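# Load sawn bar into lathe chuck, clean end first

## Task

Take the sawn bar off the rack and put it in the lathe's chuck, on the spindle axis, so that its clean end (the one without the saw burr) rests against the stop steps at the back of the jaws. Then the chuck must be clamped on the bar and the lathe door closed, and this must hold once the robot lets go.

## Robot and tools

ROBOT. There are two Doosan M1013 arms, left_arm and right_arm, each with a Robotiq 140 mm two-finger gripper. The left gripper's fingers can fold. A part held near the fingertips, in the outer quarter of each pad, is squeezed normally. A part held deeper in may be loose, or squeezed harder than asked, or released later. A fingertip pushed into a surface folds easily unless the fingers are fully closed. The right gripper's fingers are rigid. Calibrated bases in the scene frame: left_arm (-0.015, +0.665, +0.245) m, right_arm (+0.077, -0.700, +0.245) m, both turned only slightly about z.

FRAMES. Scene frame: origin at table height, midway between the nominal bases; +z up; +x outward over the table; left_arm is on the +y side. Gripper frame: fingers point along +z and open and close along y. end_effector_position is the spot between the pads when they are shut. The fingertips sit about 33 mm past it when the gap is 40 mm or less, and about 9 mm past it when fully open. The lathe is behind the bases, toward -x. Its chuck faces +y, and its door slides across the machine front. Anything dropped in the chip pan is lost.

execute_actions(actions, cameras). Each action may contain "rows", "steps", "until" and "lathe". "rows" holds up to 15 rows. Each row is applied for one control step of 1/30 s. A row is one flat list of 18 numbers in [-1, 1] covering both arms. The first 9 are left_arm: dx, dy, dz, rx, ry, rz, then gripper position, force_limit and speed. The last 9 are the same for right_arm. dx to rz are offsets, not poses. They are measured from that arm's Hand target as it stood when the action began, along that Hand target's own axes. Every row refers to that same start, not to the row before it. A scale of 1.0 equals 0.6 m or 180 degrees, and rx, ry, rz form one rotation vector. Because the next action starts from the new Hand target, sending the same offset again moves the arm further. Sending 0 for all six pose numbers asks for the present Hand target again.

"steps" runs from 1 to 450 (default 15) and must be at least the number of rows. After the last row, the arm keeps heading for that row's target. The controller clips each command to within 70 mm and 16 degrees of the measured pose, so a large offset given too few steps will not be completed. For smooth motion, raise the offset gradually over the rows; 0.01 per row equals 0.18 m/s.

Gripper numbers. position: +1 is fully open (140 mm), about -0.8 brings the pads together, and -1 closes until something stops the fingers. force_limit runs from -1 to +1, giving about 14 N to 58 N on a slow close. speed runs from -1 to +1, about 30 to 250 mm/s; a faster close grips harder. Both start at +1. To leave a gripper unchanged, repeat its last three numbers, since 0 is itself a command. object_status: 0 moving, 1 stopped while opening, 2 stopped while closing (the grip you want), 3 reached its target or pads met. It can lag the touch by up to 1.7 s. position_measured is in counts: 3 open, 75 ≈ 100 mm, 139 ≈ 60 mm, 200 ≈ 20 mm, 230 pads met.

Lathe. Add {"lathe": {...}} to an action with door "open"/"shut", chuck "clamp"/"open", air_blast true (clears chips from the jaws for 2 s, and only when no part is in or near the chuck), or stop true. The door starts shut and the chuck starts open. States: door_state shut/open/between. chuck_state open/clamped (on a bar of the right size)/closed_empty/between. seat_state home (the bar's end covers all three step holes and touches the steps) or open. "until" ends an action early once lathe conditions hold, for example {"lathe": {"door_state": "open"}}. Numbers need a comparison such as [">=", 1]. It does not stop the arms. An invalid value or name rejects the whole call.

move(target, speed, blend, stop_force, zero, blocking, cameras). The target is one 18-number row, or a list of up to 15 rows. Each row holds offsets from the Hand target at the start of the move, not from the row before, and follows straight-line paths. speed is 0.002 to 2 m/s (default 0.25); turning is capped at twice that in rad/s. blend, in metres, rounds the corners of a list. stop_force, 10 to 80 N, ends an arm's path when it feels that much push along its travel. It reads nothing near singular poses or with the arm stretched out, and is unreliable while the gripper rotates. Leave it out when backing off a contact. zero (default true) re-zeros the force reading first. blocking=false returns after 0.5 s, so use wait or stop before the next move or rows. Paths do not avoid obstacles. The result adds a "move:" line, such as done, off_target, moving, held or fault, plus any limits (paced, held).

wait(seconds 0 to 10) lets time pass. stop brakes a running move. zoom_image(camera, region [x0,y0,x1,y1], at most 504x504) enlarges part of the latest image. read_manual gives licences only. finished_scene(scene) ends the scene for good. Cameras: cam_high, cam_low, cam_chuck, cam_machine, cam_left_wrist, cam_right_wrist.

RESULTS. Positions are in metres, plus quaternions and velocities in the scene frame, accurate to a few cm. Other lines: Hand target (the base for the next offsets), Tool commands, joint positions and torques, external joint torques, and Flange force in gripper axes, which includes the weight of a held part.

AVOID. Do not drop the bar, release it while moving, slam into or press hard on anything, or knock things off the table or into the lathe. Any net outside force of 144 N, or contact torque above a joint's limit, stops that arm for 10 s. Joint limits: elbow 142 N m; wrist joints about 25 to 28 N m. Avoid holding the bar far off-centre and avoid twisting it against something stiff. The arms are stiff, so aiming even slightly past a firm contact can fault. The door does not stop for an arm in its way. Keep the arms apart and never close a gripper on the other arm's fingers. Steer paths around an arm's own base. Long holds or stretched poses heat the motors and can brake an arm for 30 to 60 s.

Each tool is called by a JSON object that holds its "fn" and its "kwargs", one argument or row to a line.

## Session

{"fn": "execute_actions", "kwargs": {
  "actions": [
    {"lathe":{"door":"open"},"steps":1}
  ]
}}

Scene clock: 0.23 s.
left_arm: end_effector_position=(+0.1107, -0.0807, +0.1130) position_measured=3 object_status=3 end_effector_quat_wxyz=(-0.270, +0.068, +0.928, -0.249) | right_arm: end_effector_position=(+1.0989, -0.1998, +0.2449) position_measured=3 object_status=3 end_effector_quat_wxyz=(-0.032, +0.769, -0.532, +0.352)
Joint positions: left_arm=[-1.202 0.745 1.923 1.834 -0.752 1.687] | right_arm=[0.533 1.002 1.008 2.322 -0.947 0.674]
Joint torques (N m): left_arm=[-0.77 -98.59 -23.86 -1.56 -1.24 0.14] | right_arm=[3.46 -132 -40.59 -4.65 0.13 -0.22]
External joint torques (N m): left_arm=[0.21 3.09 -0.01 0.21 -0.26 -0.16] | right_arm=[-3.25 2.54 -0.16 0.43 -0.12 0.2]
Flange force (N): left_arm=[-4.2 -0.2 2.9] | right_arm=[-0.4 -4.1 4.6]
Hand target: left_arm +0.1107, -0.0807, +0.1130; -0.270, +0.068, +0.928, -0.249 | right_arm +1.0989, -0.1998, +0.2449; -0.032, +0.769, -0.532, +0.352
Tool commands: left_gripper/position=+1.0 left_gripper/force_limit=+1.0 left_gripper/speed=+1.0 right_gripper/position=+1.0 right_gripper/force_limit=+1.0 right_gripper/speed=+1.0
lathe: door_state=between chuck_state=open seat_state=open
cam_left_wrist: T_world_to_cam=[[0.00260795, 0.866307, -0.499505, 0.137942], [0.976674, -0.109457, -0.184735, -0.0942322], [-0.214712, -0.487372, -0.846385, 0.219722], [0, 0, 0, 1]] pos_world=[0.138851, -0.0227279, 0.237464]
cam_right_wrist: T_world_to_cam=[[-0.791806, -0.420259, -0.443199, 0.905551], [-0.359131, 0.907296, -0.218723, 0.635817], [0.494032, -0.0140196, -0.86933, -0.194742], [0, 0, 0, 1]] pos_world=[1.04157, -0.199038, 0.371111]

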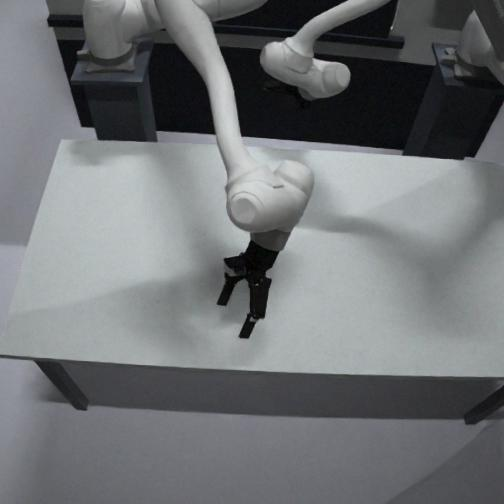

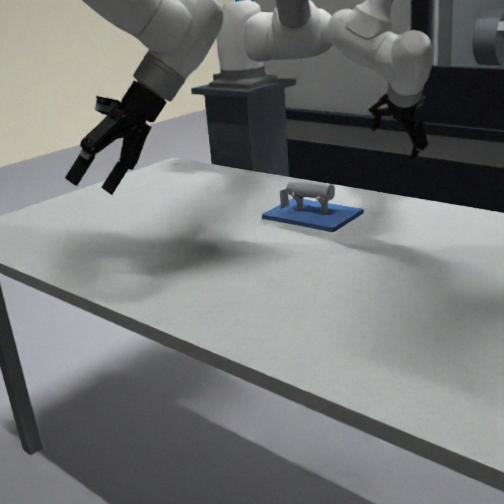

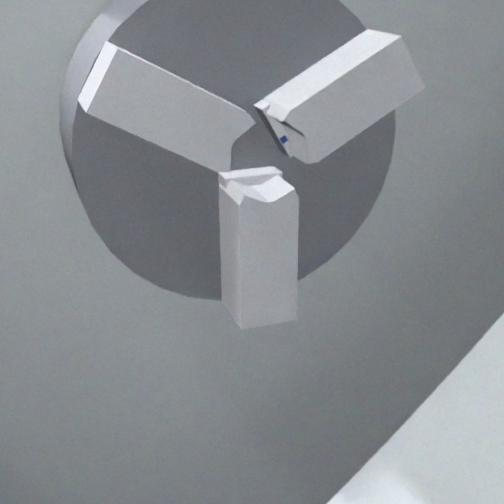

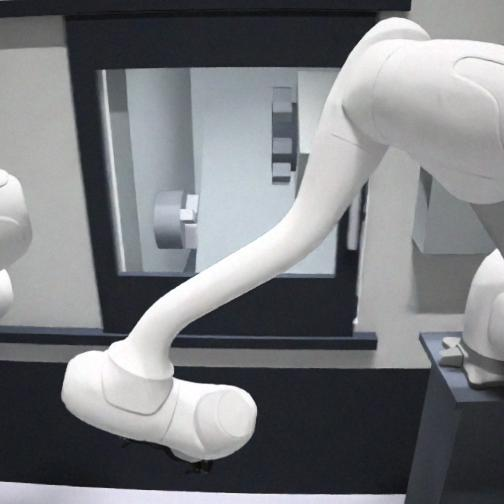

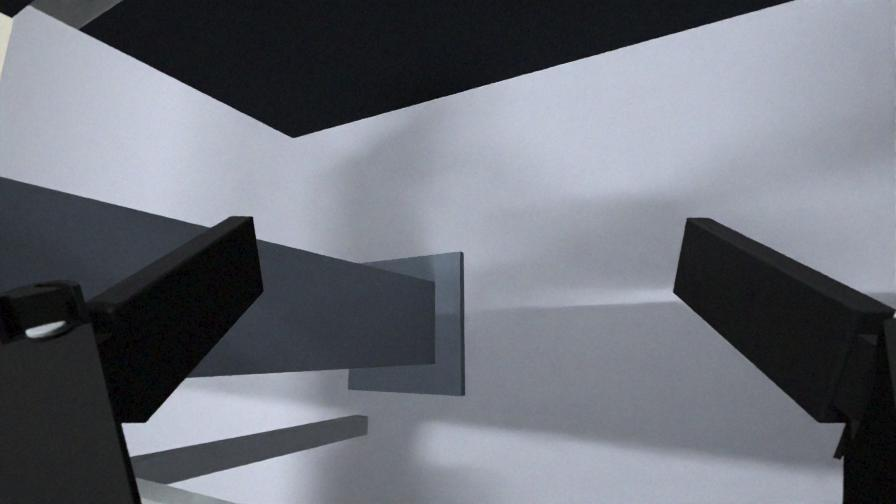

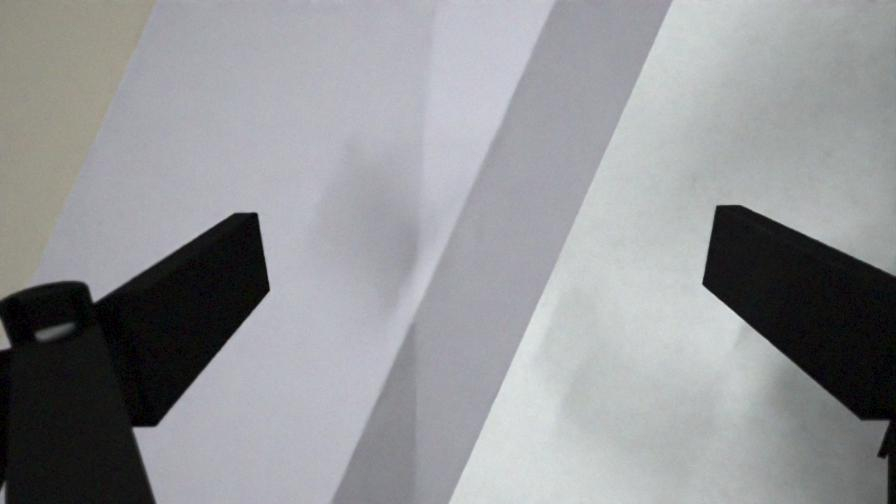

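{"fn": "move", "kwargs": {
  "target": [-0.252,0.363,-0.98,0.195,-0.208,-0.305,1,1,1,-0.215,0.85,-0.747,-0.178,-0.148,0.11,1,1,1],
  "speed": 0.35
}}

Scene clock: 10.60 s.
left_arm: end_effector_position=(+0.5506, +0.3188, +0.3639) position_measured=3 object_status=3 end_effector_quat_wxyz=(-0.062, -0.512, +0.777, -0.362) | right_arm: end_effector_position=(+0.4108, -0.1657, +0.2987) position_measured=3 object_status=3 end_effector_quat_wxyz=(+0.000, +0.707, -0.707, +0.000)
Joint positions: left_arm=[-0.399 0.169 2.205 1.897 -0.545 1.089] | right_arm=[0.892 0.323 1.935 3.142 -0.883 0.959]
Joint torques (N m): left_arm=[-0.65 -54.71 -33.9 -2.08 -0.31 0.12] | right_arm=[2.89 -67.1 -33.04 -3.8 -0.01 -0.17]
External joint torques (N m): left_arm=[0.79 2.43 -0.27 0.11 -0.23 -0.14] | right_arm=[-2.76 0.86 0.28 0.41 -0.03 0.17]
Flange force (N): left_arm=[-3.6 -2.6 2.5] | right_arm=[1.8 -3.7 1.1]
Hand target: left_arm +0.5506, +0.3188, +0.3639; -0.062, -0.512, +0.777, -0.362 | right_arm +0.4107, -0.1657, +0.2987; +0.000, +0.707, -0.707, +0.000
Off the commanded pose: left_arm 0.000 m, 0 deg | right_arm 0.000 m, 0 deg.
lathe: door_state=open chuck_state=open seat_state=open
move: done
cam_left_wrist: T_world_to_cam=[[-0.836289, 0.224586, -0.500182, 0.582693], [0.35623, 0.916044, -0.184294, -0.41938], [0.416799, -0.332303, -0.846081, 0.32397], [0, 0, 0, 1]] pos_world=[0.501665, 0.360962, 0.488268]
cam_right_wrist: T_world_to_cam=[[-0.999741, 0.0190432, -0.012472, 0.428462], [0.0136993, 0.940876, 0.338474, 0.0554061], [0.0181802, 0.338215, -0.940893, 0.467629], [0, 0, 0, 1]] pos_world=[0.41909, -0.218449, 0.426579]

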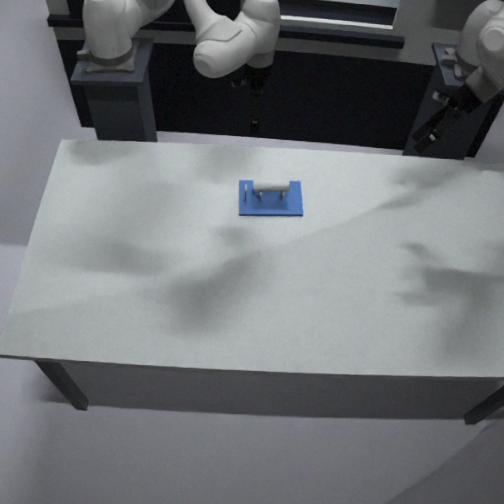

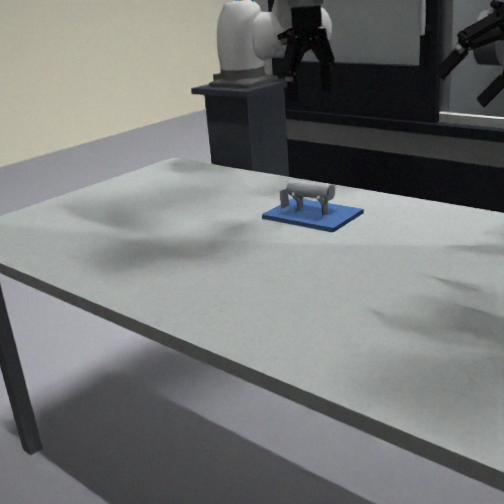

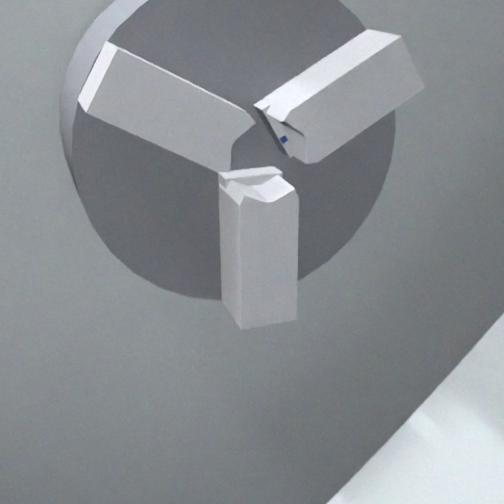

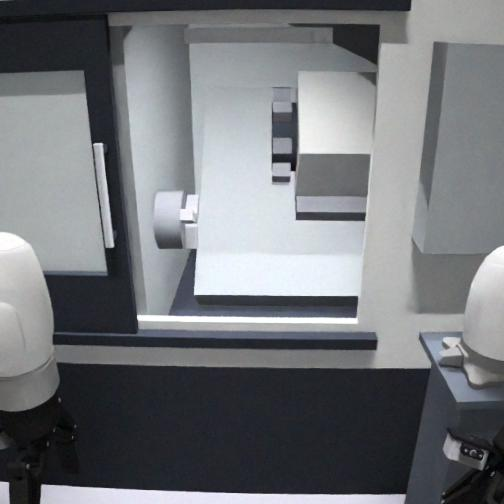

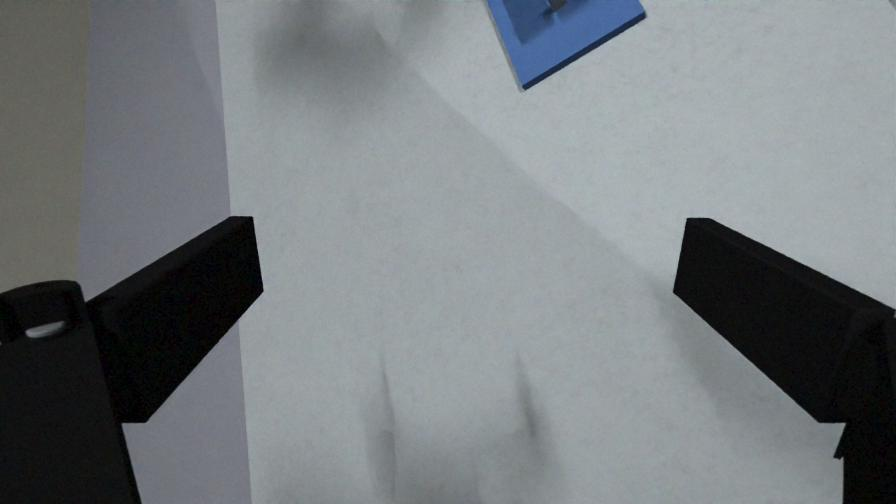

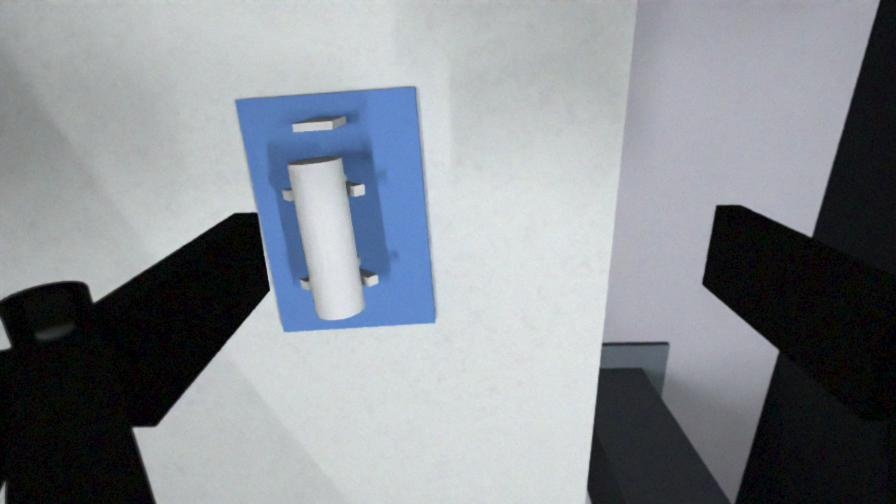

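{"fn": "zoom_image", "kwargs": {
  "camera": "cam_right_wrist",
  "region": [230, 80, 450, 340]
}}

{"fn": "zoom_image", "kwargs": {
  "camera": "cam_low",
  "region": [250, 160, 370, 240]
}}

{"fn": "zoom_image", "kwargs": {
  "camera": "cam_high",
  "region": [230, 170, 310, 220]
}}

{"fn": "zoom_image", "kwargs": {
  "camera": "cam_chuck",
  "region": [180, 70, 340, 230]
}}

{"fn": "zoom_image", "kwargs": {
  "camera": "cam_machine",
  "region": [130, 170, 230, 270]
}}

Scaled by 1.938 (camera's finer frame: 1280x720).

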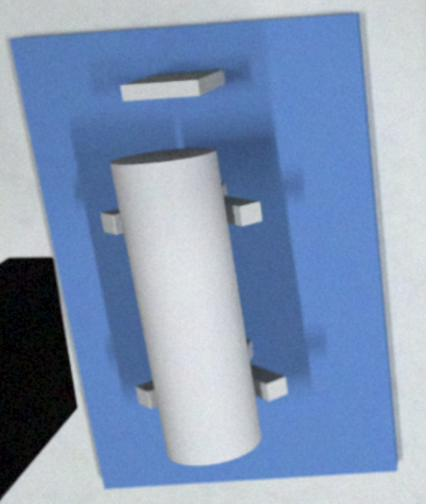

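Scaled by 4.200 (camera's finer frame: 720x720).

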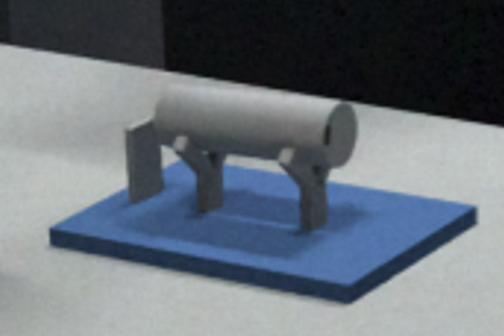

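Scaled by 6.300 (camera's finer frame: 720x720).

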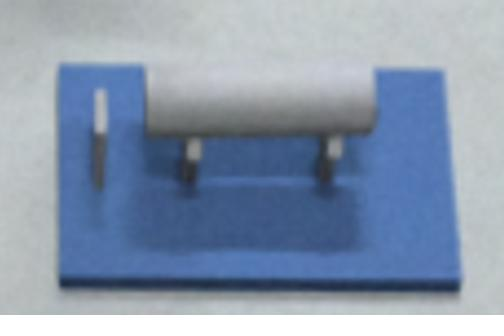

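Scaled by 3.150 (camera's finer frame: 720x720).

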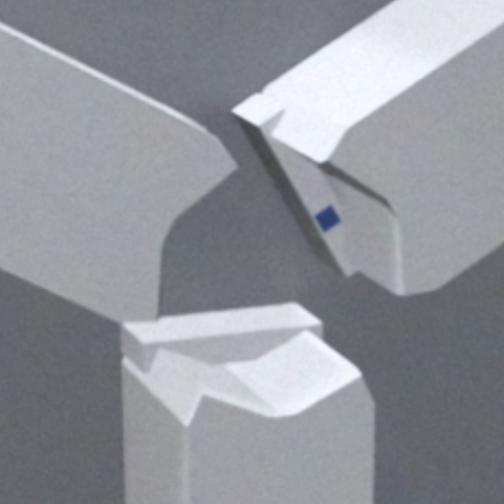

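Scaled by 5.040 (camera's finer frame: 720x720).

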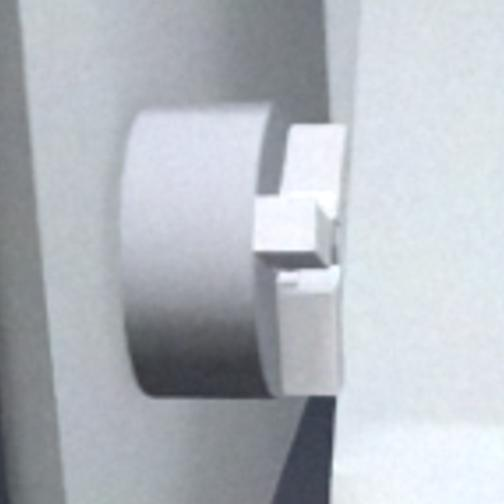

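{"fn": "move", "kwargs": {
  "target": [0.154,0.042,0.147,-0.012,0.29,-0.189,1,1,1,-0.0967,-0.172,0.198,0,0,-0.0167,0.3,1,1],
  "speed": 0.3
}}

{"fn": "execute_actions", "kwargs": {
  "actions": [
    {"lathe":{"air_blast":true},"steps":75},
    {"lathe":{"air_blast":true},"steps":1}
  ],
  "cameras": ["cam_right_wrist","cam_left_wrist","cam_low","cam_chuck"]
}}

{"fn": "zoom_image", "kwargs": {
  "camera": "cam_left_wrist",
  "region": [360, 200, 560, 480]
}}

{"fn": "zoom_image", "kwargs": {
  "camera": "cam_chuck",
  "region": [180, 70, 340, 230]
}}

Scene clock: 25.20 s.
left_arm: end_effector_position=(+0.5104, +0.1997, +0.3300) position_measured=3 object_status=3 end_effector_quat_wxyz=(+0.501, +0.500, -0.500, +0.500) | right_arm: end_effector_position=(+0.5140, -0.1077, +0.1799) position_measured=91 object_status=3 end_effector_quat_wxyz=(+0.000, +0.725, -0.689, +0.000)
Joint positions: left_arm=[-0.356 0.703 2.186 1.268 -1.496 1.329] | right_arm=[0.823 0.59 1.779 3.142 -0.772 0.837]
Joint torques (N m): left_arm=[-0.2 -86.02 -15.99 -0.61 -2.36 0.13] | right_arm=[3.34 -89.39 -29.59 -3.36 -0.07 -0.17]
External joint torques (N m): left_arm=[-0.14 1.79 0.34 0.32 -0.34 -0.13] | right_arm=[-3.24 1.69 0.09 0.3 0.02 0.17]
Flange force (N): left_arm=[-3.3 -0.4 -0.4] | right_arm=[1.5 -4.2 2.1]
Hand target: left_arm +0.5104, +0.1997, +0.3300; +0.501, +0.500, -0.499, +0.500 | right_arm +0.5140, -0.1077, +0.1799; +0.000, +0.725, -0.689, +0.000
Off the commanded pose: left_arm 0.000 m, 0 deg | right_arm 0.000 m, 0 deg.
lathe: door_state=open chuck_state=open seat_state=open
move: done
cam_left_wrist: T_world_to_cam=[[-0.999939, 0.00490886, -0.00990053, 0.52453], [0.0109779, 0.338577, -0.940875, 0.239055], [-0.00126654, -0.940926, -0.33861, 0.439991], [0, 0, 0, 1]] pos_world=[0.522431, 0.330486, 0.379099]
cam_right_wrist: T_world_to_cam=[[-0.999363, -0.0334095, -0.0125805, 0.523298], [-0.0356958, 0.9403, 0.338469, 0.0649859], [0.000521384, 0.338702, -0.940893, 0.343601], [0, 0, 0, 1]] pos_world=[0.525105, -0.160001, 0.307879]

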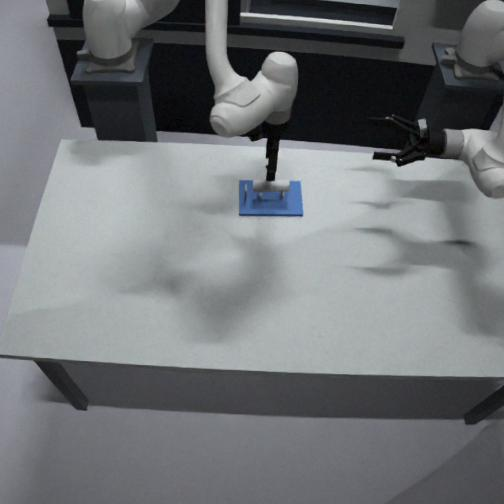

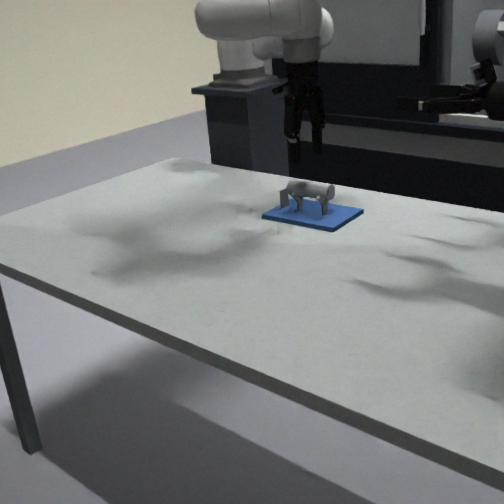

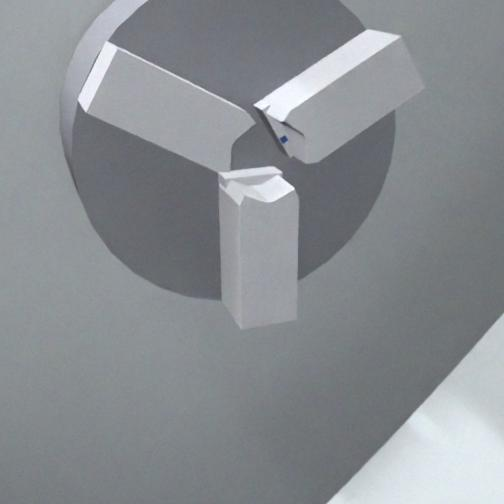

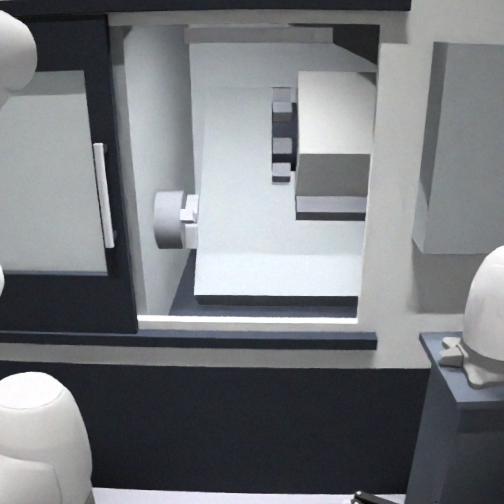

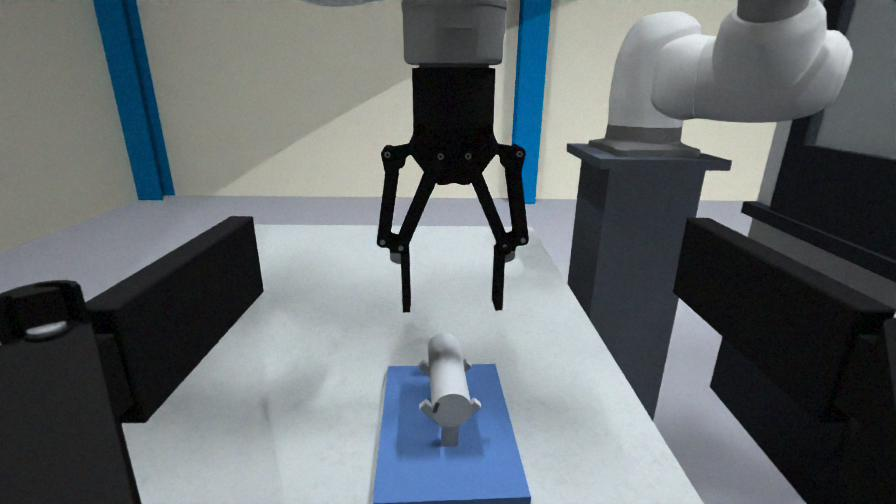

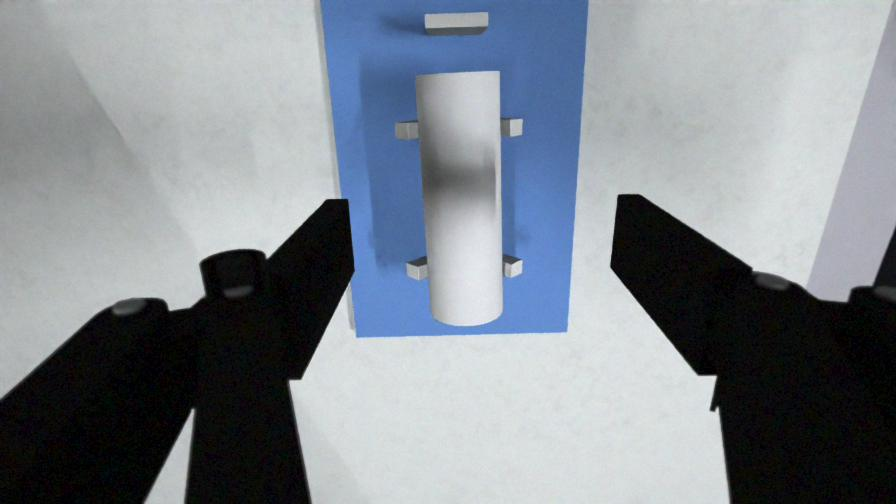

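Scene clock: 27.93 s.
left_arm: end_effector_position=(+0.5104, +0.1997, +0.3300) position_measured=3 object_status=3 end_effector_quat_wxyz=(+0.501, +0.500, -0.499, +0.500) | right_arm: end_effector_position=(+0.5140, -0.1077, +0.1799) position_measured=91 object_status=3 end_effector_quat_wxyz=(+0.000, +0.725, -0.689, +0.000)
Joint positions: left_arm=[-0.356 0.703 2.186 1.268 -1.496 1.329] | right_arm=[0.823 0.59 1.779 3.142 -0.772 0.837]
Joint torques (N m): left_arm=[-0.81 -87.65 -16.03 -0.56 -2.4 0.18] | right_arm=[3.13 -89.57 -29.52 -3.39 0.03 -0.2]
External joint torques (N m): left_arm=[0.97 3.52 0.42 0.22 -0.29 -0.18] | right_arm=[-2.91 1.62 0.07 0.34 -0.08 0.2]
External joint torques at the end of the 1st action: left_arm=[0.94 3.18 0.59 0.3 -0.26 -0.17] | right_arm=[-3.11 1.29 0.1 0.4 0.01 0.22]
Flange force (N): left_arm=[-6.5 -1.8 -2.0] | right_arm=[1.1 -3.9 1.8]
Flange force at the end of the 1st action (N): left_arm=[-5.8 -1.3 -2.2] | right_arm=[1.7 -3.7 1.6]
Hand target: left_arm +0.5104, +0.1997, +0.3300; +0.501, +0.500, -0.499, +0.500 | right_arm +0.5140, -0.1077, +0.1799; +0.000, +0.725, -0.689, +0.000
Tool commands: left_gripper/position=+1.0 left_gripper/force_limit=+1.0 left_gripper/speed=+1.0 right_gripper/position=+0.3 right_gripper/force_limit=+1.0 right_gripper/speed=+1.0
Off the commanded pose: left_arm 0.000 m, 0 deg | right_arm 0.000 m, 0 deg.
lathe: door_state=open chuck_state=open seat_state=open
cam_left_wrist: T_world_to_cam=[[-0.99994, 0.00496925, -0.00977266, 0.524462], [0.010878, 0.338577, -0.940876, 0.239047], [-0.00136665, -0.940926, -0.33861, 0.439915], [0, 0, 0, 1]] pos_world=[0.522431, 0.330386, 0.378999]
cam_right_wrist: T_world_to_cam=[[-0.999366, -0.0333508, -0.012452, 0.523268], [-0.035597, 0.940302, 0.338473, 0.0649668], [0.000420298, 0.338702, -0.940894, 0.34356], [0, 0, 0, 1]] pos_world=[0.525105, -0.160001, 0.307779]
Images, in order (width x height): cam_low 504x504, cam_chuck 504x504, cam_left_wrist 896x504, cam_right_wrist 896x504.

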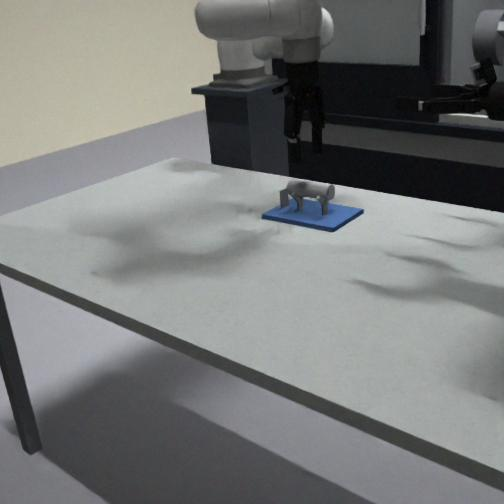

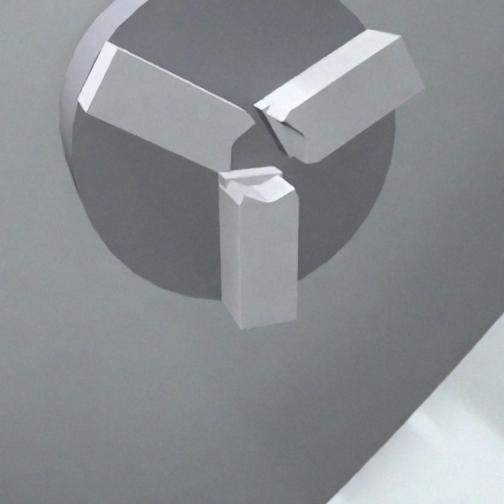

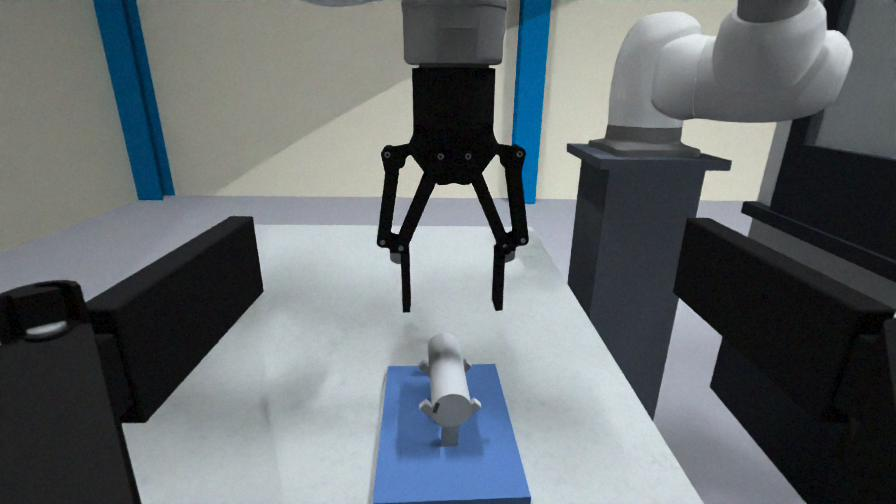

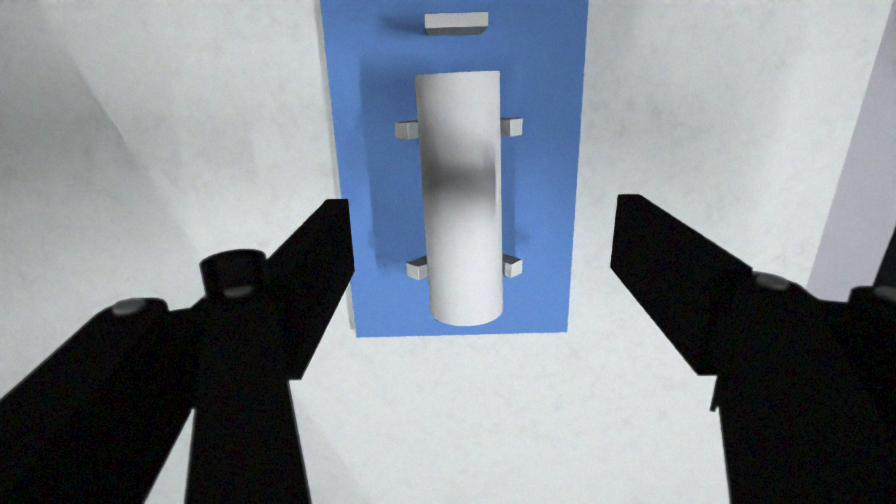

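Scaled by 1.800 (camera's finer frame: 1280x720).

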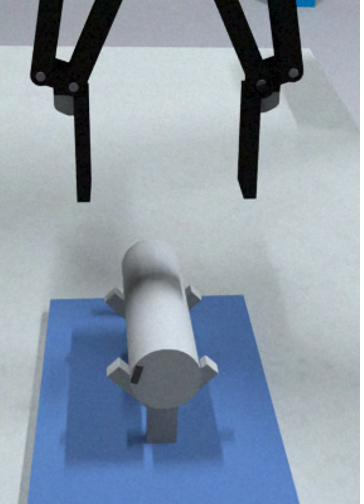

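Scaled by 3.150 (camera's finer frame: 720x720).

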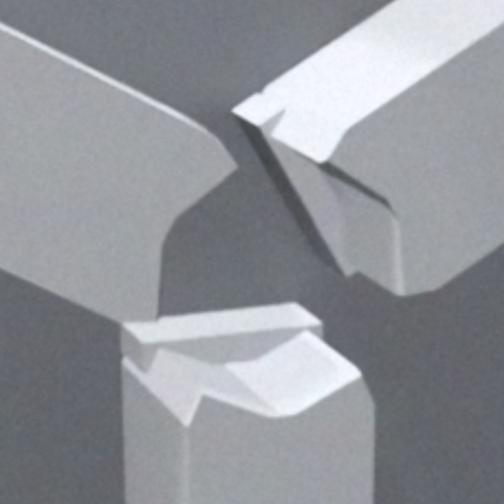

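{"fn": "move", "kwargs": {
  "target": [0,0,0,0,0,0,1,1,1,-0.01,-0.008,0.158,0,0,-0.008,0.3,0.5,-1],
  "speed": 0.15,
  "cameras": ["cam_left_wrist","cam_right_wrist"]
}}

{"fn": "execute_actions", "kwargs": {
  "actions": [
    {"rows":[[0,0,0,0,0,0,1,1,1,0,0,0,0,0,0,-1,0.5,-1]],"steps":75}
  ],
  "cameras": ["cam_left_wrist","cam_right_wrist"]
}}

Scene clock: 32.13 s.
left_arm: end_effector_position=(+0.5104, +0.1997, +0.3300) position_measured=3 object_status=3 end_effector_quat_wxyz=(+0.501, +0.500, -0.499, +0.500) | right_arm: end_effector_position=(+0.5185, -0.1014, +0.0852) position_measured=91 object_status=3 end_effector_quat_wxyz=(+0.000, +0.734, -0.680, +0.000)
Joint positions: left_arm=[-0.356 0.703 2.186 1.268 -1.496 1.329] | right_arm=[0.823 0.717 1.781 3.142 -0.642 0.812]
Joint torques (N m): left_arm=[-0.36 -87.44 -16.15 -0.59 -2.42 0.15] | right_arm=[3.51 -95.95 -25.49 -2.93 -0.12 -0.19]
External joint torques (N m): left_arm=[0.1 2.78 0.46 0.29 -0.29 -0.15] | right_arm=[-3.42 1.59 0.17 0.3 0.07 0.19]
Flange force (N): left_arm=[-5.1 -0.9 -0.7] | right_arm=[2.1 -3.9 2.2]
Hand target: left_arm +0.5104, +0.1997, +0.3300; +0.501, +0.500, -0.499, +0.500 | right_arm +0.5185, -0.1014, +0.0851; +0.000, +0.734, -0.680, +0.000
Off the commanded pose: left_arm 0.000 m, 0 deg | right_arm 0.000 m, 0 deg.
lathe: door_state=open chuck_state=open seat_state=open
move: done
cam_left_wrist: T_world_to_cam=[[-0.99994, 0.00496925, -0.00977266, 0.524462], [0.010878, 0.338577, -0.940876, 0.239047], [-0.00136665, -0.940926, -0.33861, 0.439915], [0, 0, 0, 1]] pos_world=[0.522431, 0.330386, 0.378999]
cam_right_wrist: T_world_to_cam=[[-0.998208, -0.0585015, -0.0125459, 0.52366], [-0.0592912, 0.939083, 0.338537, 0.103423], [-0.00802328, 0.338675, -0.940869, 0.256701], [0, 0, 0, 1]] pos_world=[0.530913, -0.153426, 0.213079]

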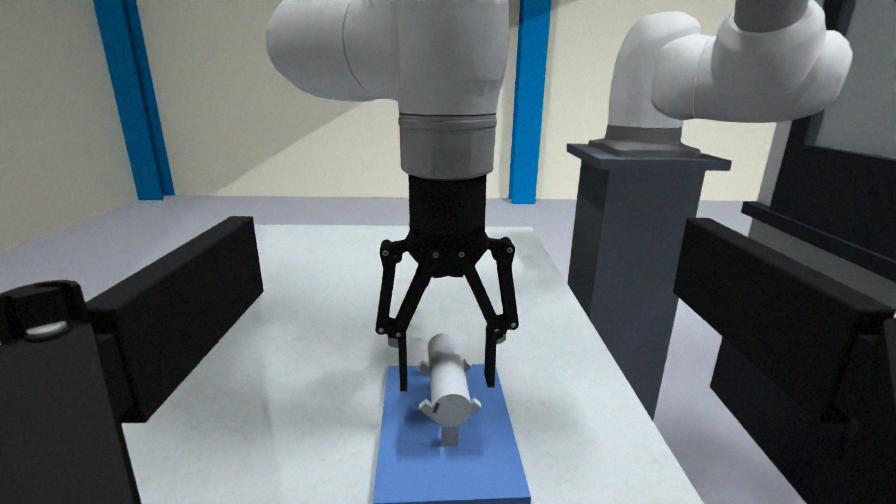

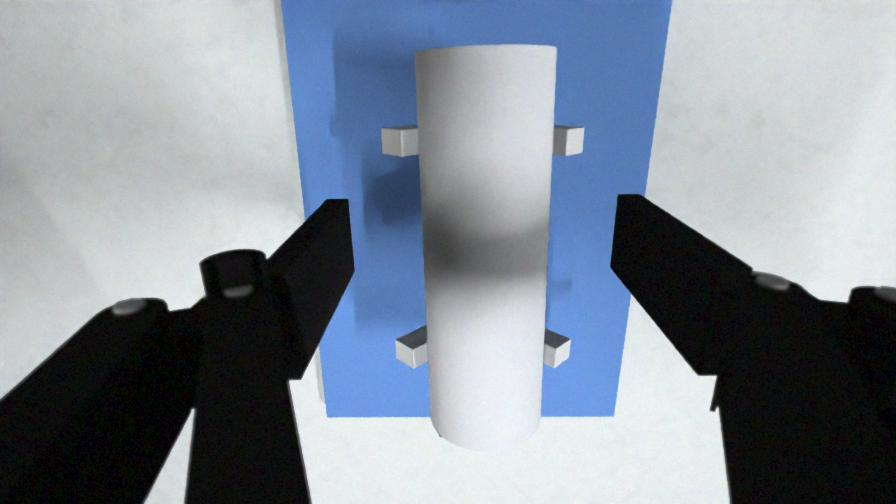

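Scene clock: 34.83 s.
left_arm: end_effector_position=(+0.5104, +0.1997, +0.3300) position_measured=3 object_status=3 end_effector_quat_wxyz=(+0.501, +0.500, -0.499, +0.500) | right_arm: end_effector_position=(+0.5185, -0.1014, +0.0851) position_measured=172 object_status=2 end_effector_quat_wxyz=(+0.000, +0.734, -0.680, +0.000)
Joint positions: left_arm=[-0.356 0.703 2.186 1.268 -1.496 1.329] | right_arm=[0.823 0.717 1.781 3.142 -0.642 0.812]
Joint torques (N m): left_arm=[-0.53 -87.26 -16 -0.6 -2.44 0.17] | right_arm=[-1.7 -76.09 -22.42 -3.8 2.99 0.28]
External joint torques (N m): left_arm=[0.62 2.84 0.44 0.26 -0.26 -0.17] | right_arm=[1.57 -18.13 -2.88 1.18 -3.03 -0.28]
Flange force (N): left_arm=[-5.1 -1.2 -1.5] | right_arm=[4.8 6.5 -28.3]
Hand target: left_arm +0.5104, +0.1997, +0.3300; +0.501, +0.500, -0.499, +0.500 | right_arm +0.5185, -0.1014, +0.0851; +0.000, +0.734, -0.680, +0.000
Off the commanded pose: left_arm 0.000 m, 0 deg | right_arm 0.000 m, 0 deg.
lathe: door_state=open chuck_state=open seat_state=open
cam_left_wrist: T_world_to_cam=[[-0.99994, 0.00496925, -0.00977266, 0.524462], [0.010878, 0.338577, -0.940876, 0.239047], [-0.00136665, -0.940926, -0.33861, 0.439915], [0, 0, 0, 1]] pos_world=[0.522431, 0.330386, 0.378999]
cam_right_wrist: T_world_to_cam=[[-0.998208, -0.0585363, -0.0124524, 0.523533], [-0.0592922, 0.939081, 0.338543, 0.103416], [-0.00812327, 0.338675, -0.940869, 0.256753], [0, 0, 0, 1]] pos_world=[0.530812, -0.153426, 0.213079]

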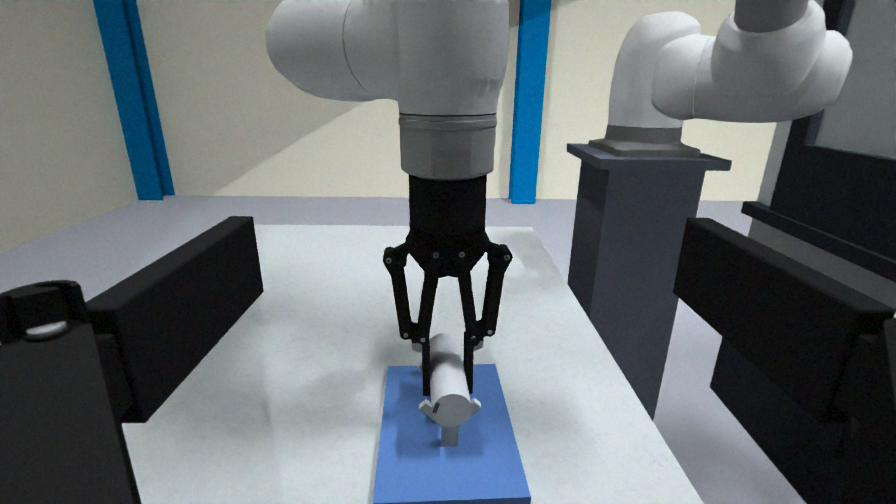

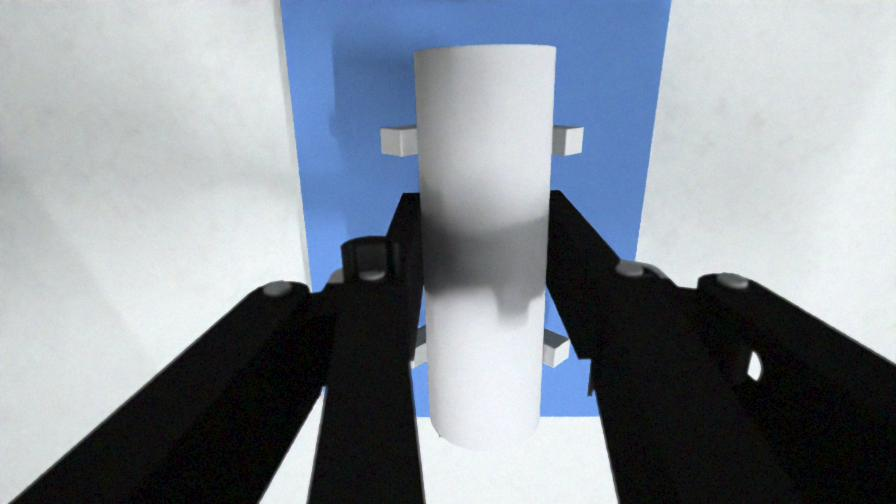

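{"fn": "move", "kwargs": {
  "target": [
    [0,0,0,0,0,0,1,1,1,0,0,-0.358,0,0,0,-1,0.5,-1],
    [0,0,-0.333,0,0,0,1,1,1,-0.226,0.765,-0.558,-0.25,-0.0095,0.0095,-1,0.5,-1]
  ],
  "speed": 0.25,
  "blend": 0.06
}}

Scene clock: 41.97 s.
left_arm: end_effector_position=(+0.5105, +0.3995, +0.3296) position_measured=3 object_status=3 end_effector_quat_wxyz=(+0.501, +0.500, -0.500, +0.500) | right_arm: end_effector_position=(+0.0505, -0.0015, +0.4199) position_measured=172 object_status=2 end_effector_quat_wxyz=(+0.271, +0.668, -0.638, -0.271)
Joint positions: left_arm=[0.017 0.698 2.209 1.631 -1.587 1.336] | right_arm=[1.17 0.44 1.706 3.88 -1.393 0.903]
Joint torques (N m): left_arm=[-0.66 -85.35 -14.5 -1 -2.36 0.21] | right_arm=[2.73 -82.35 -35.12 -0.66 -1.75 -0.1]
External joint torques (N m): left_arm=[0.68 2.31 0.4 0.3 -0.35 -0.21] | right_arm=[-2.46 4.12 1.75 -0.5 0.52 0.13]
Flange force (N): left_arm=[-4.0 -0.5 -2.1] | right_arm=[-0.4 -6.2 1.3]
Hand target: left_arm +0.5105, +0.3995, +0.3296; +0.501, +0.500, -0.499, +0.500 | right_arm +0.0504, -0.0015, +0.4199; +0.271, +0.668, -0.638, -0.271
Off the commanded pose: left_arm 0.000 m, 0 deg | right_arm 0.000 m, 0 deg.
lathe: door_state=open chuck_state=open seat_state=open
move: done
cam_left_wrist: T_world_to_cam=[[-0.99994, 0.00496925, -0.00977266, 0.523566], [0.010878, 0.338577, -0.940876, 0.171116], [-0.00136665, -0.940926, -0.33861, 0.627811], [0, 0, 0, 1]] pos_world=[0.522531, 0.530186, 0.378699]
cam_right_wrist: T_world_to_cam=[[-0.715233, -0.0208622, 0.698575, -0.246328], [0.211814, 0.946072, 0.245118, -0.105855], [-0.666015, 0.323285, -0.672243, 0.454387], [0, 0, 0, 1]] pos_world=[0.148868, -0.0518885, 0.503484]

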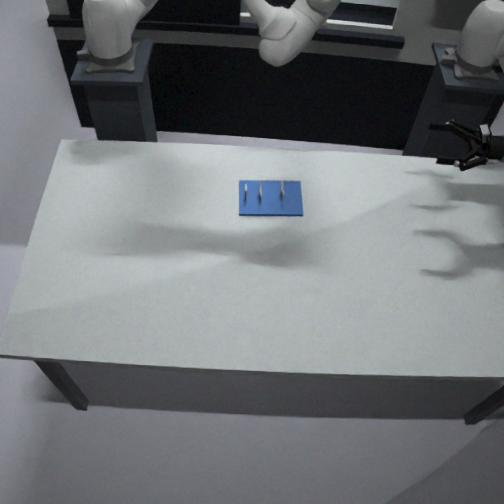

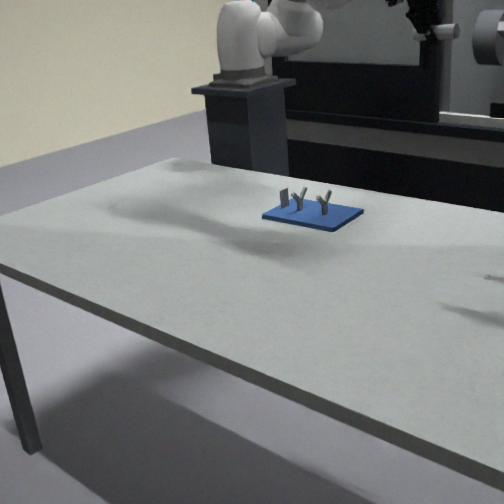

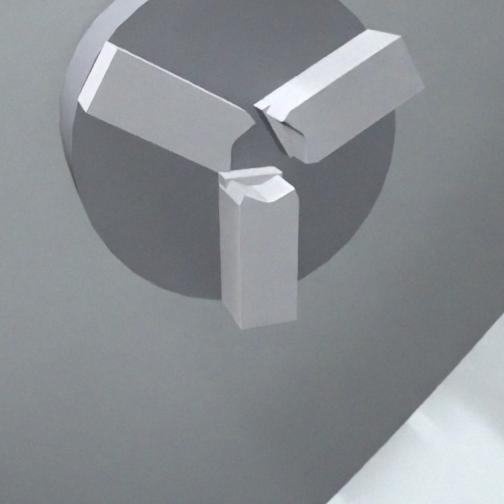

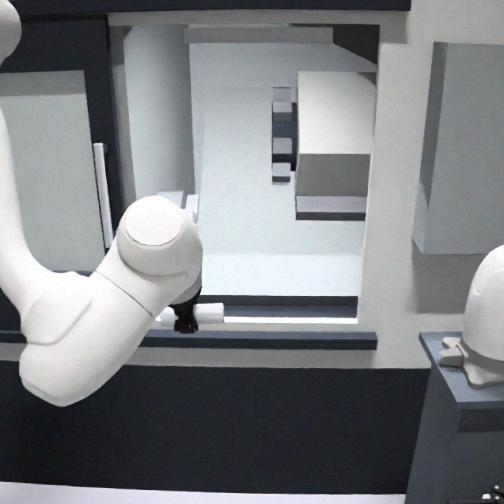

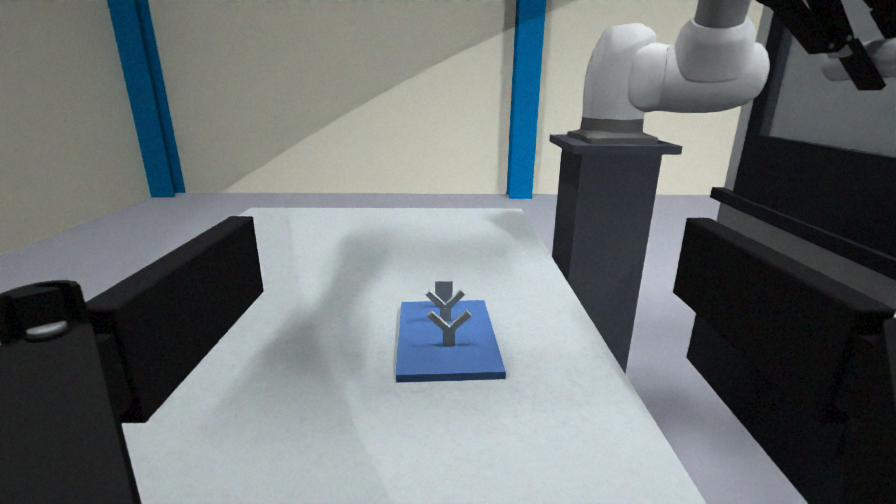

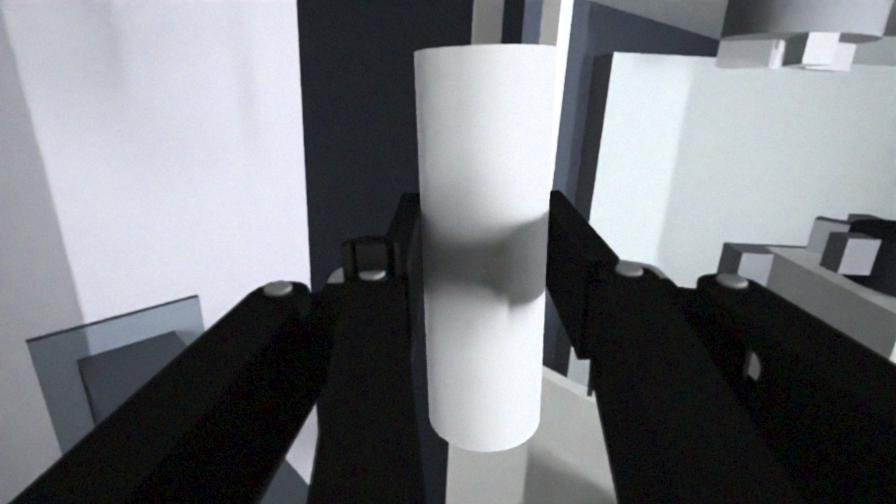

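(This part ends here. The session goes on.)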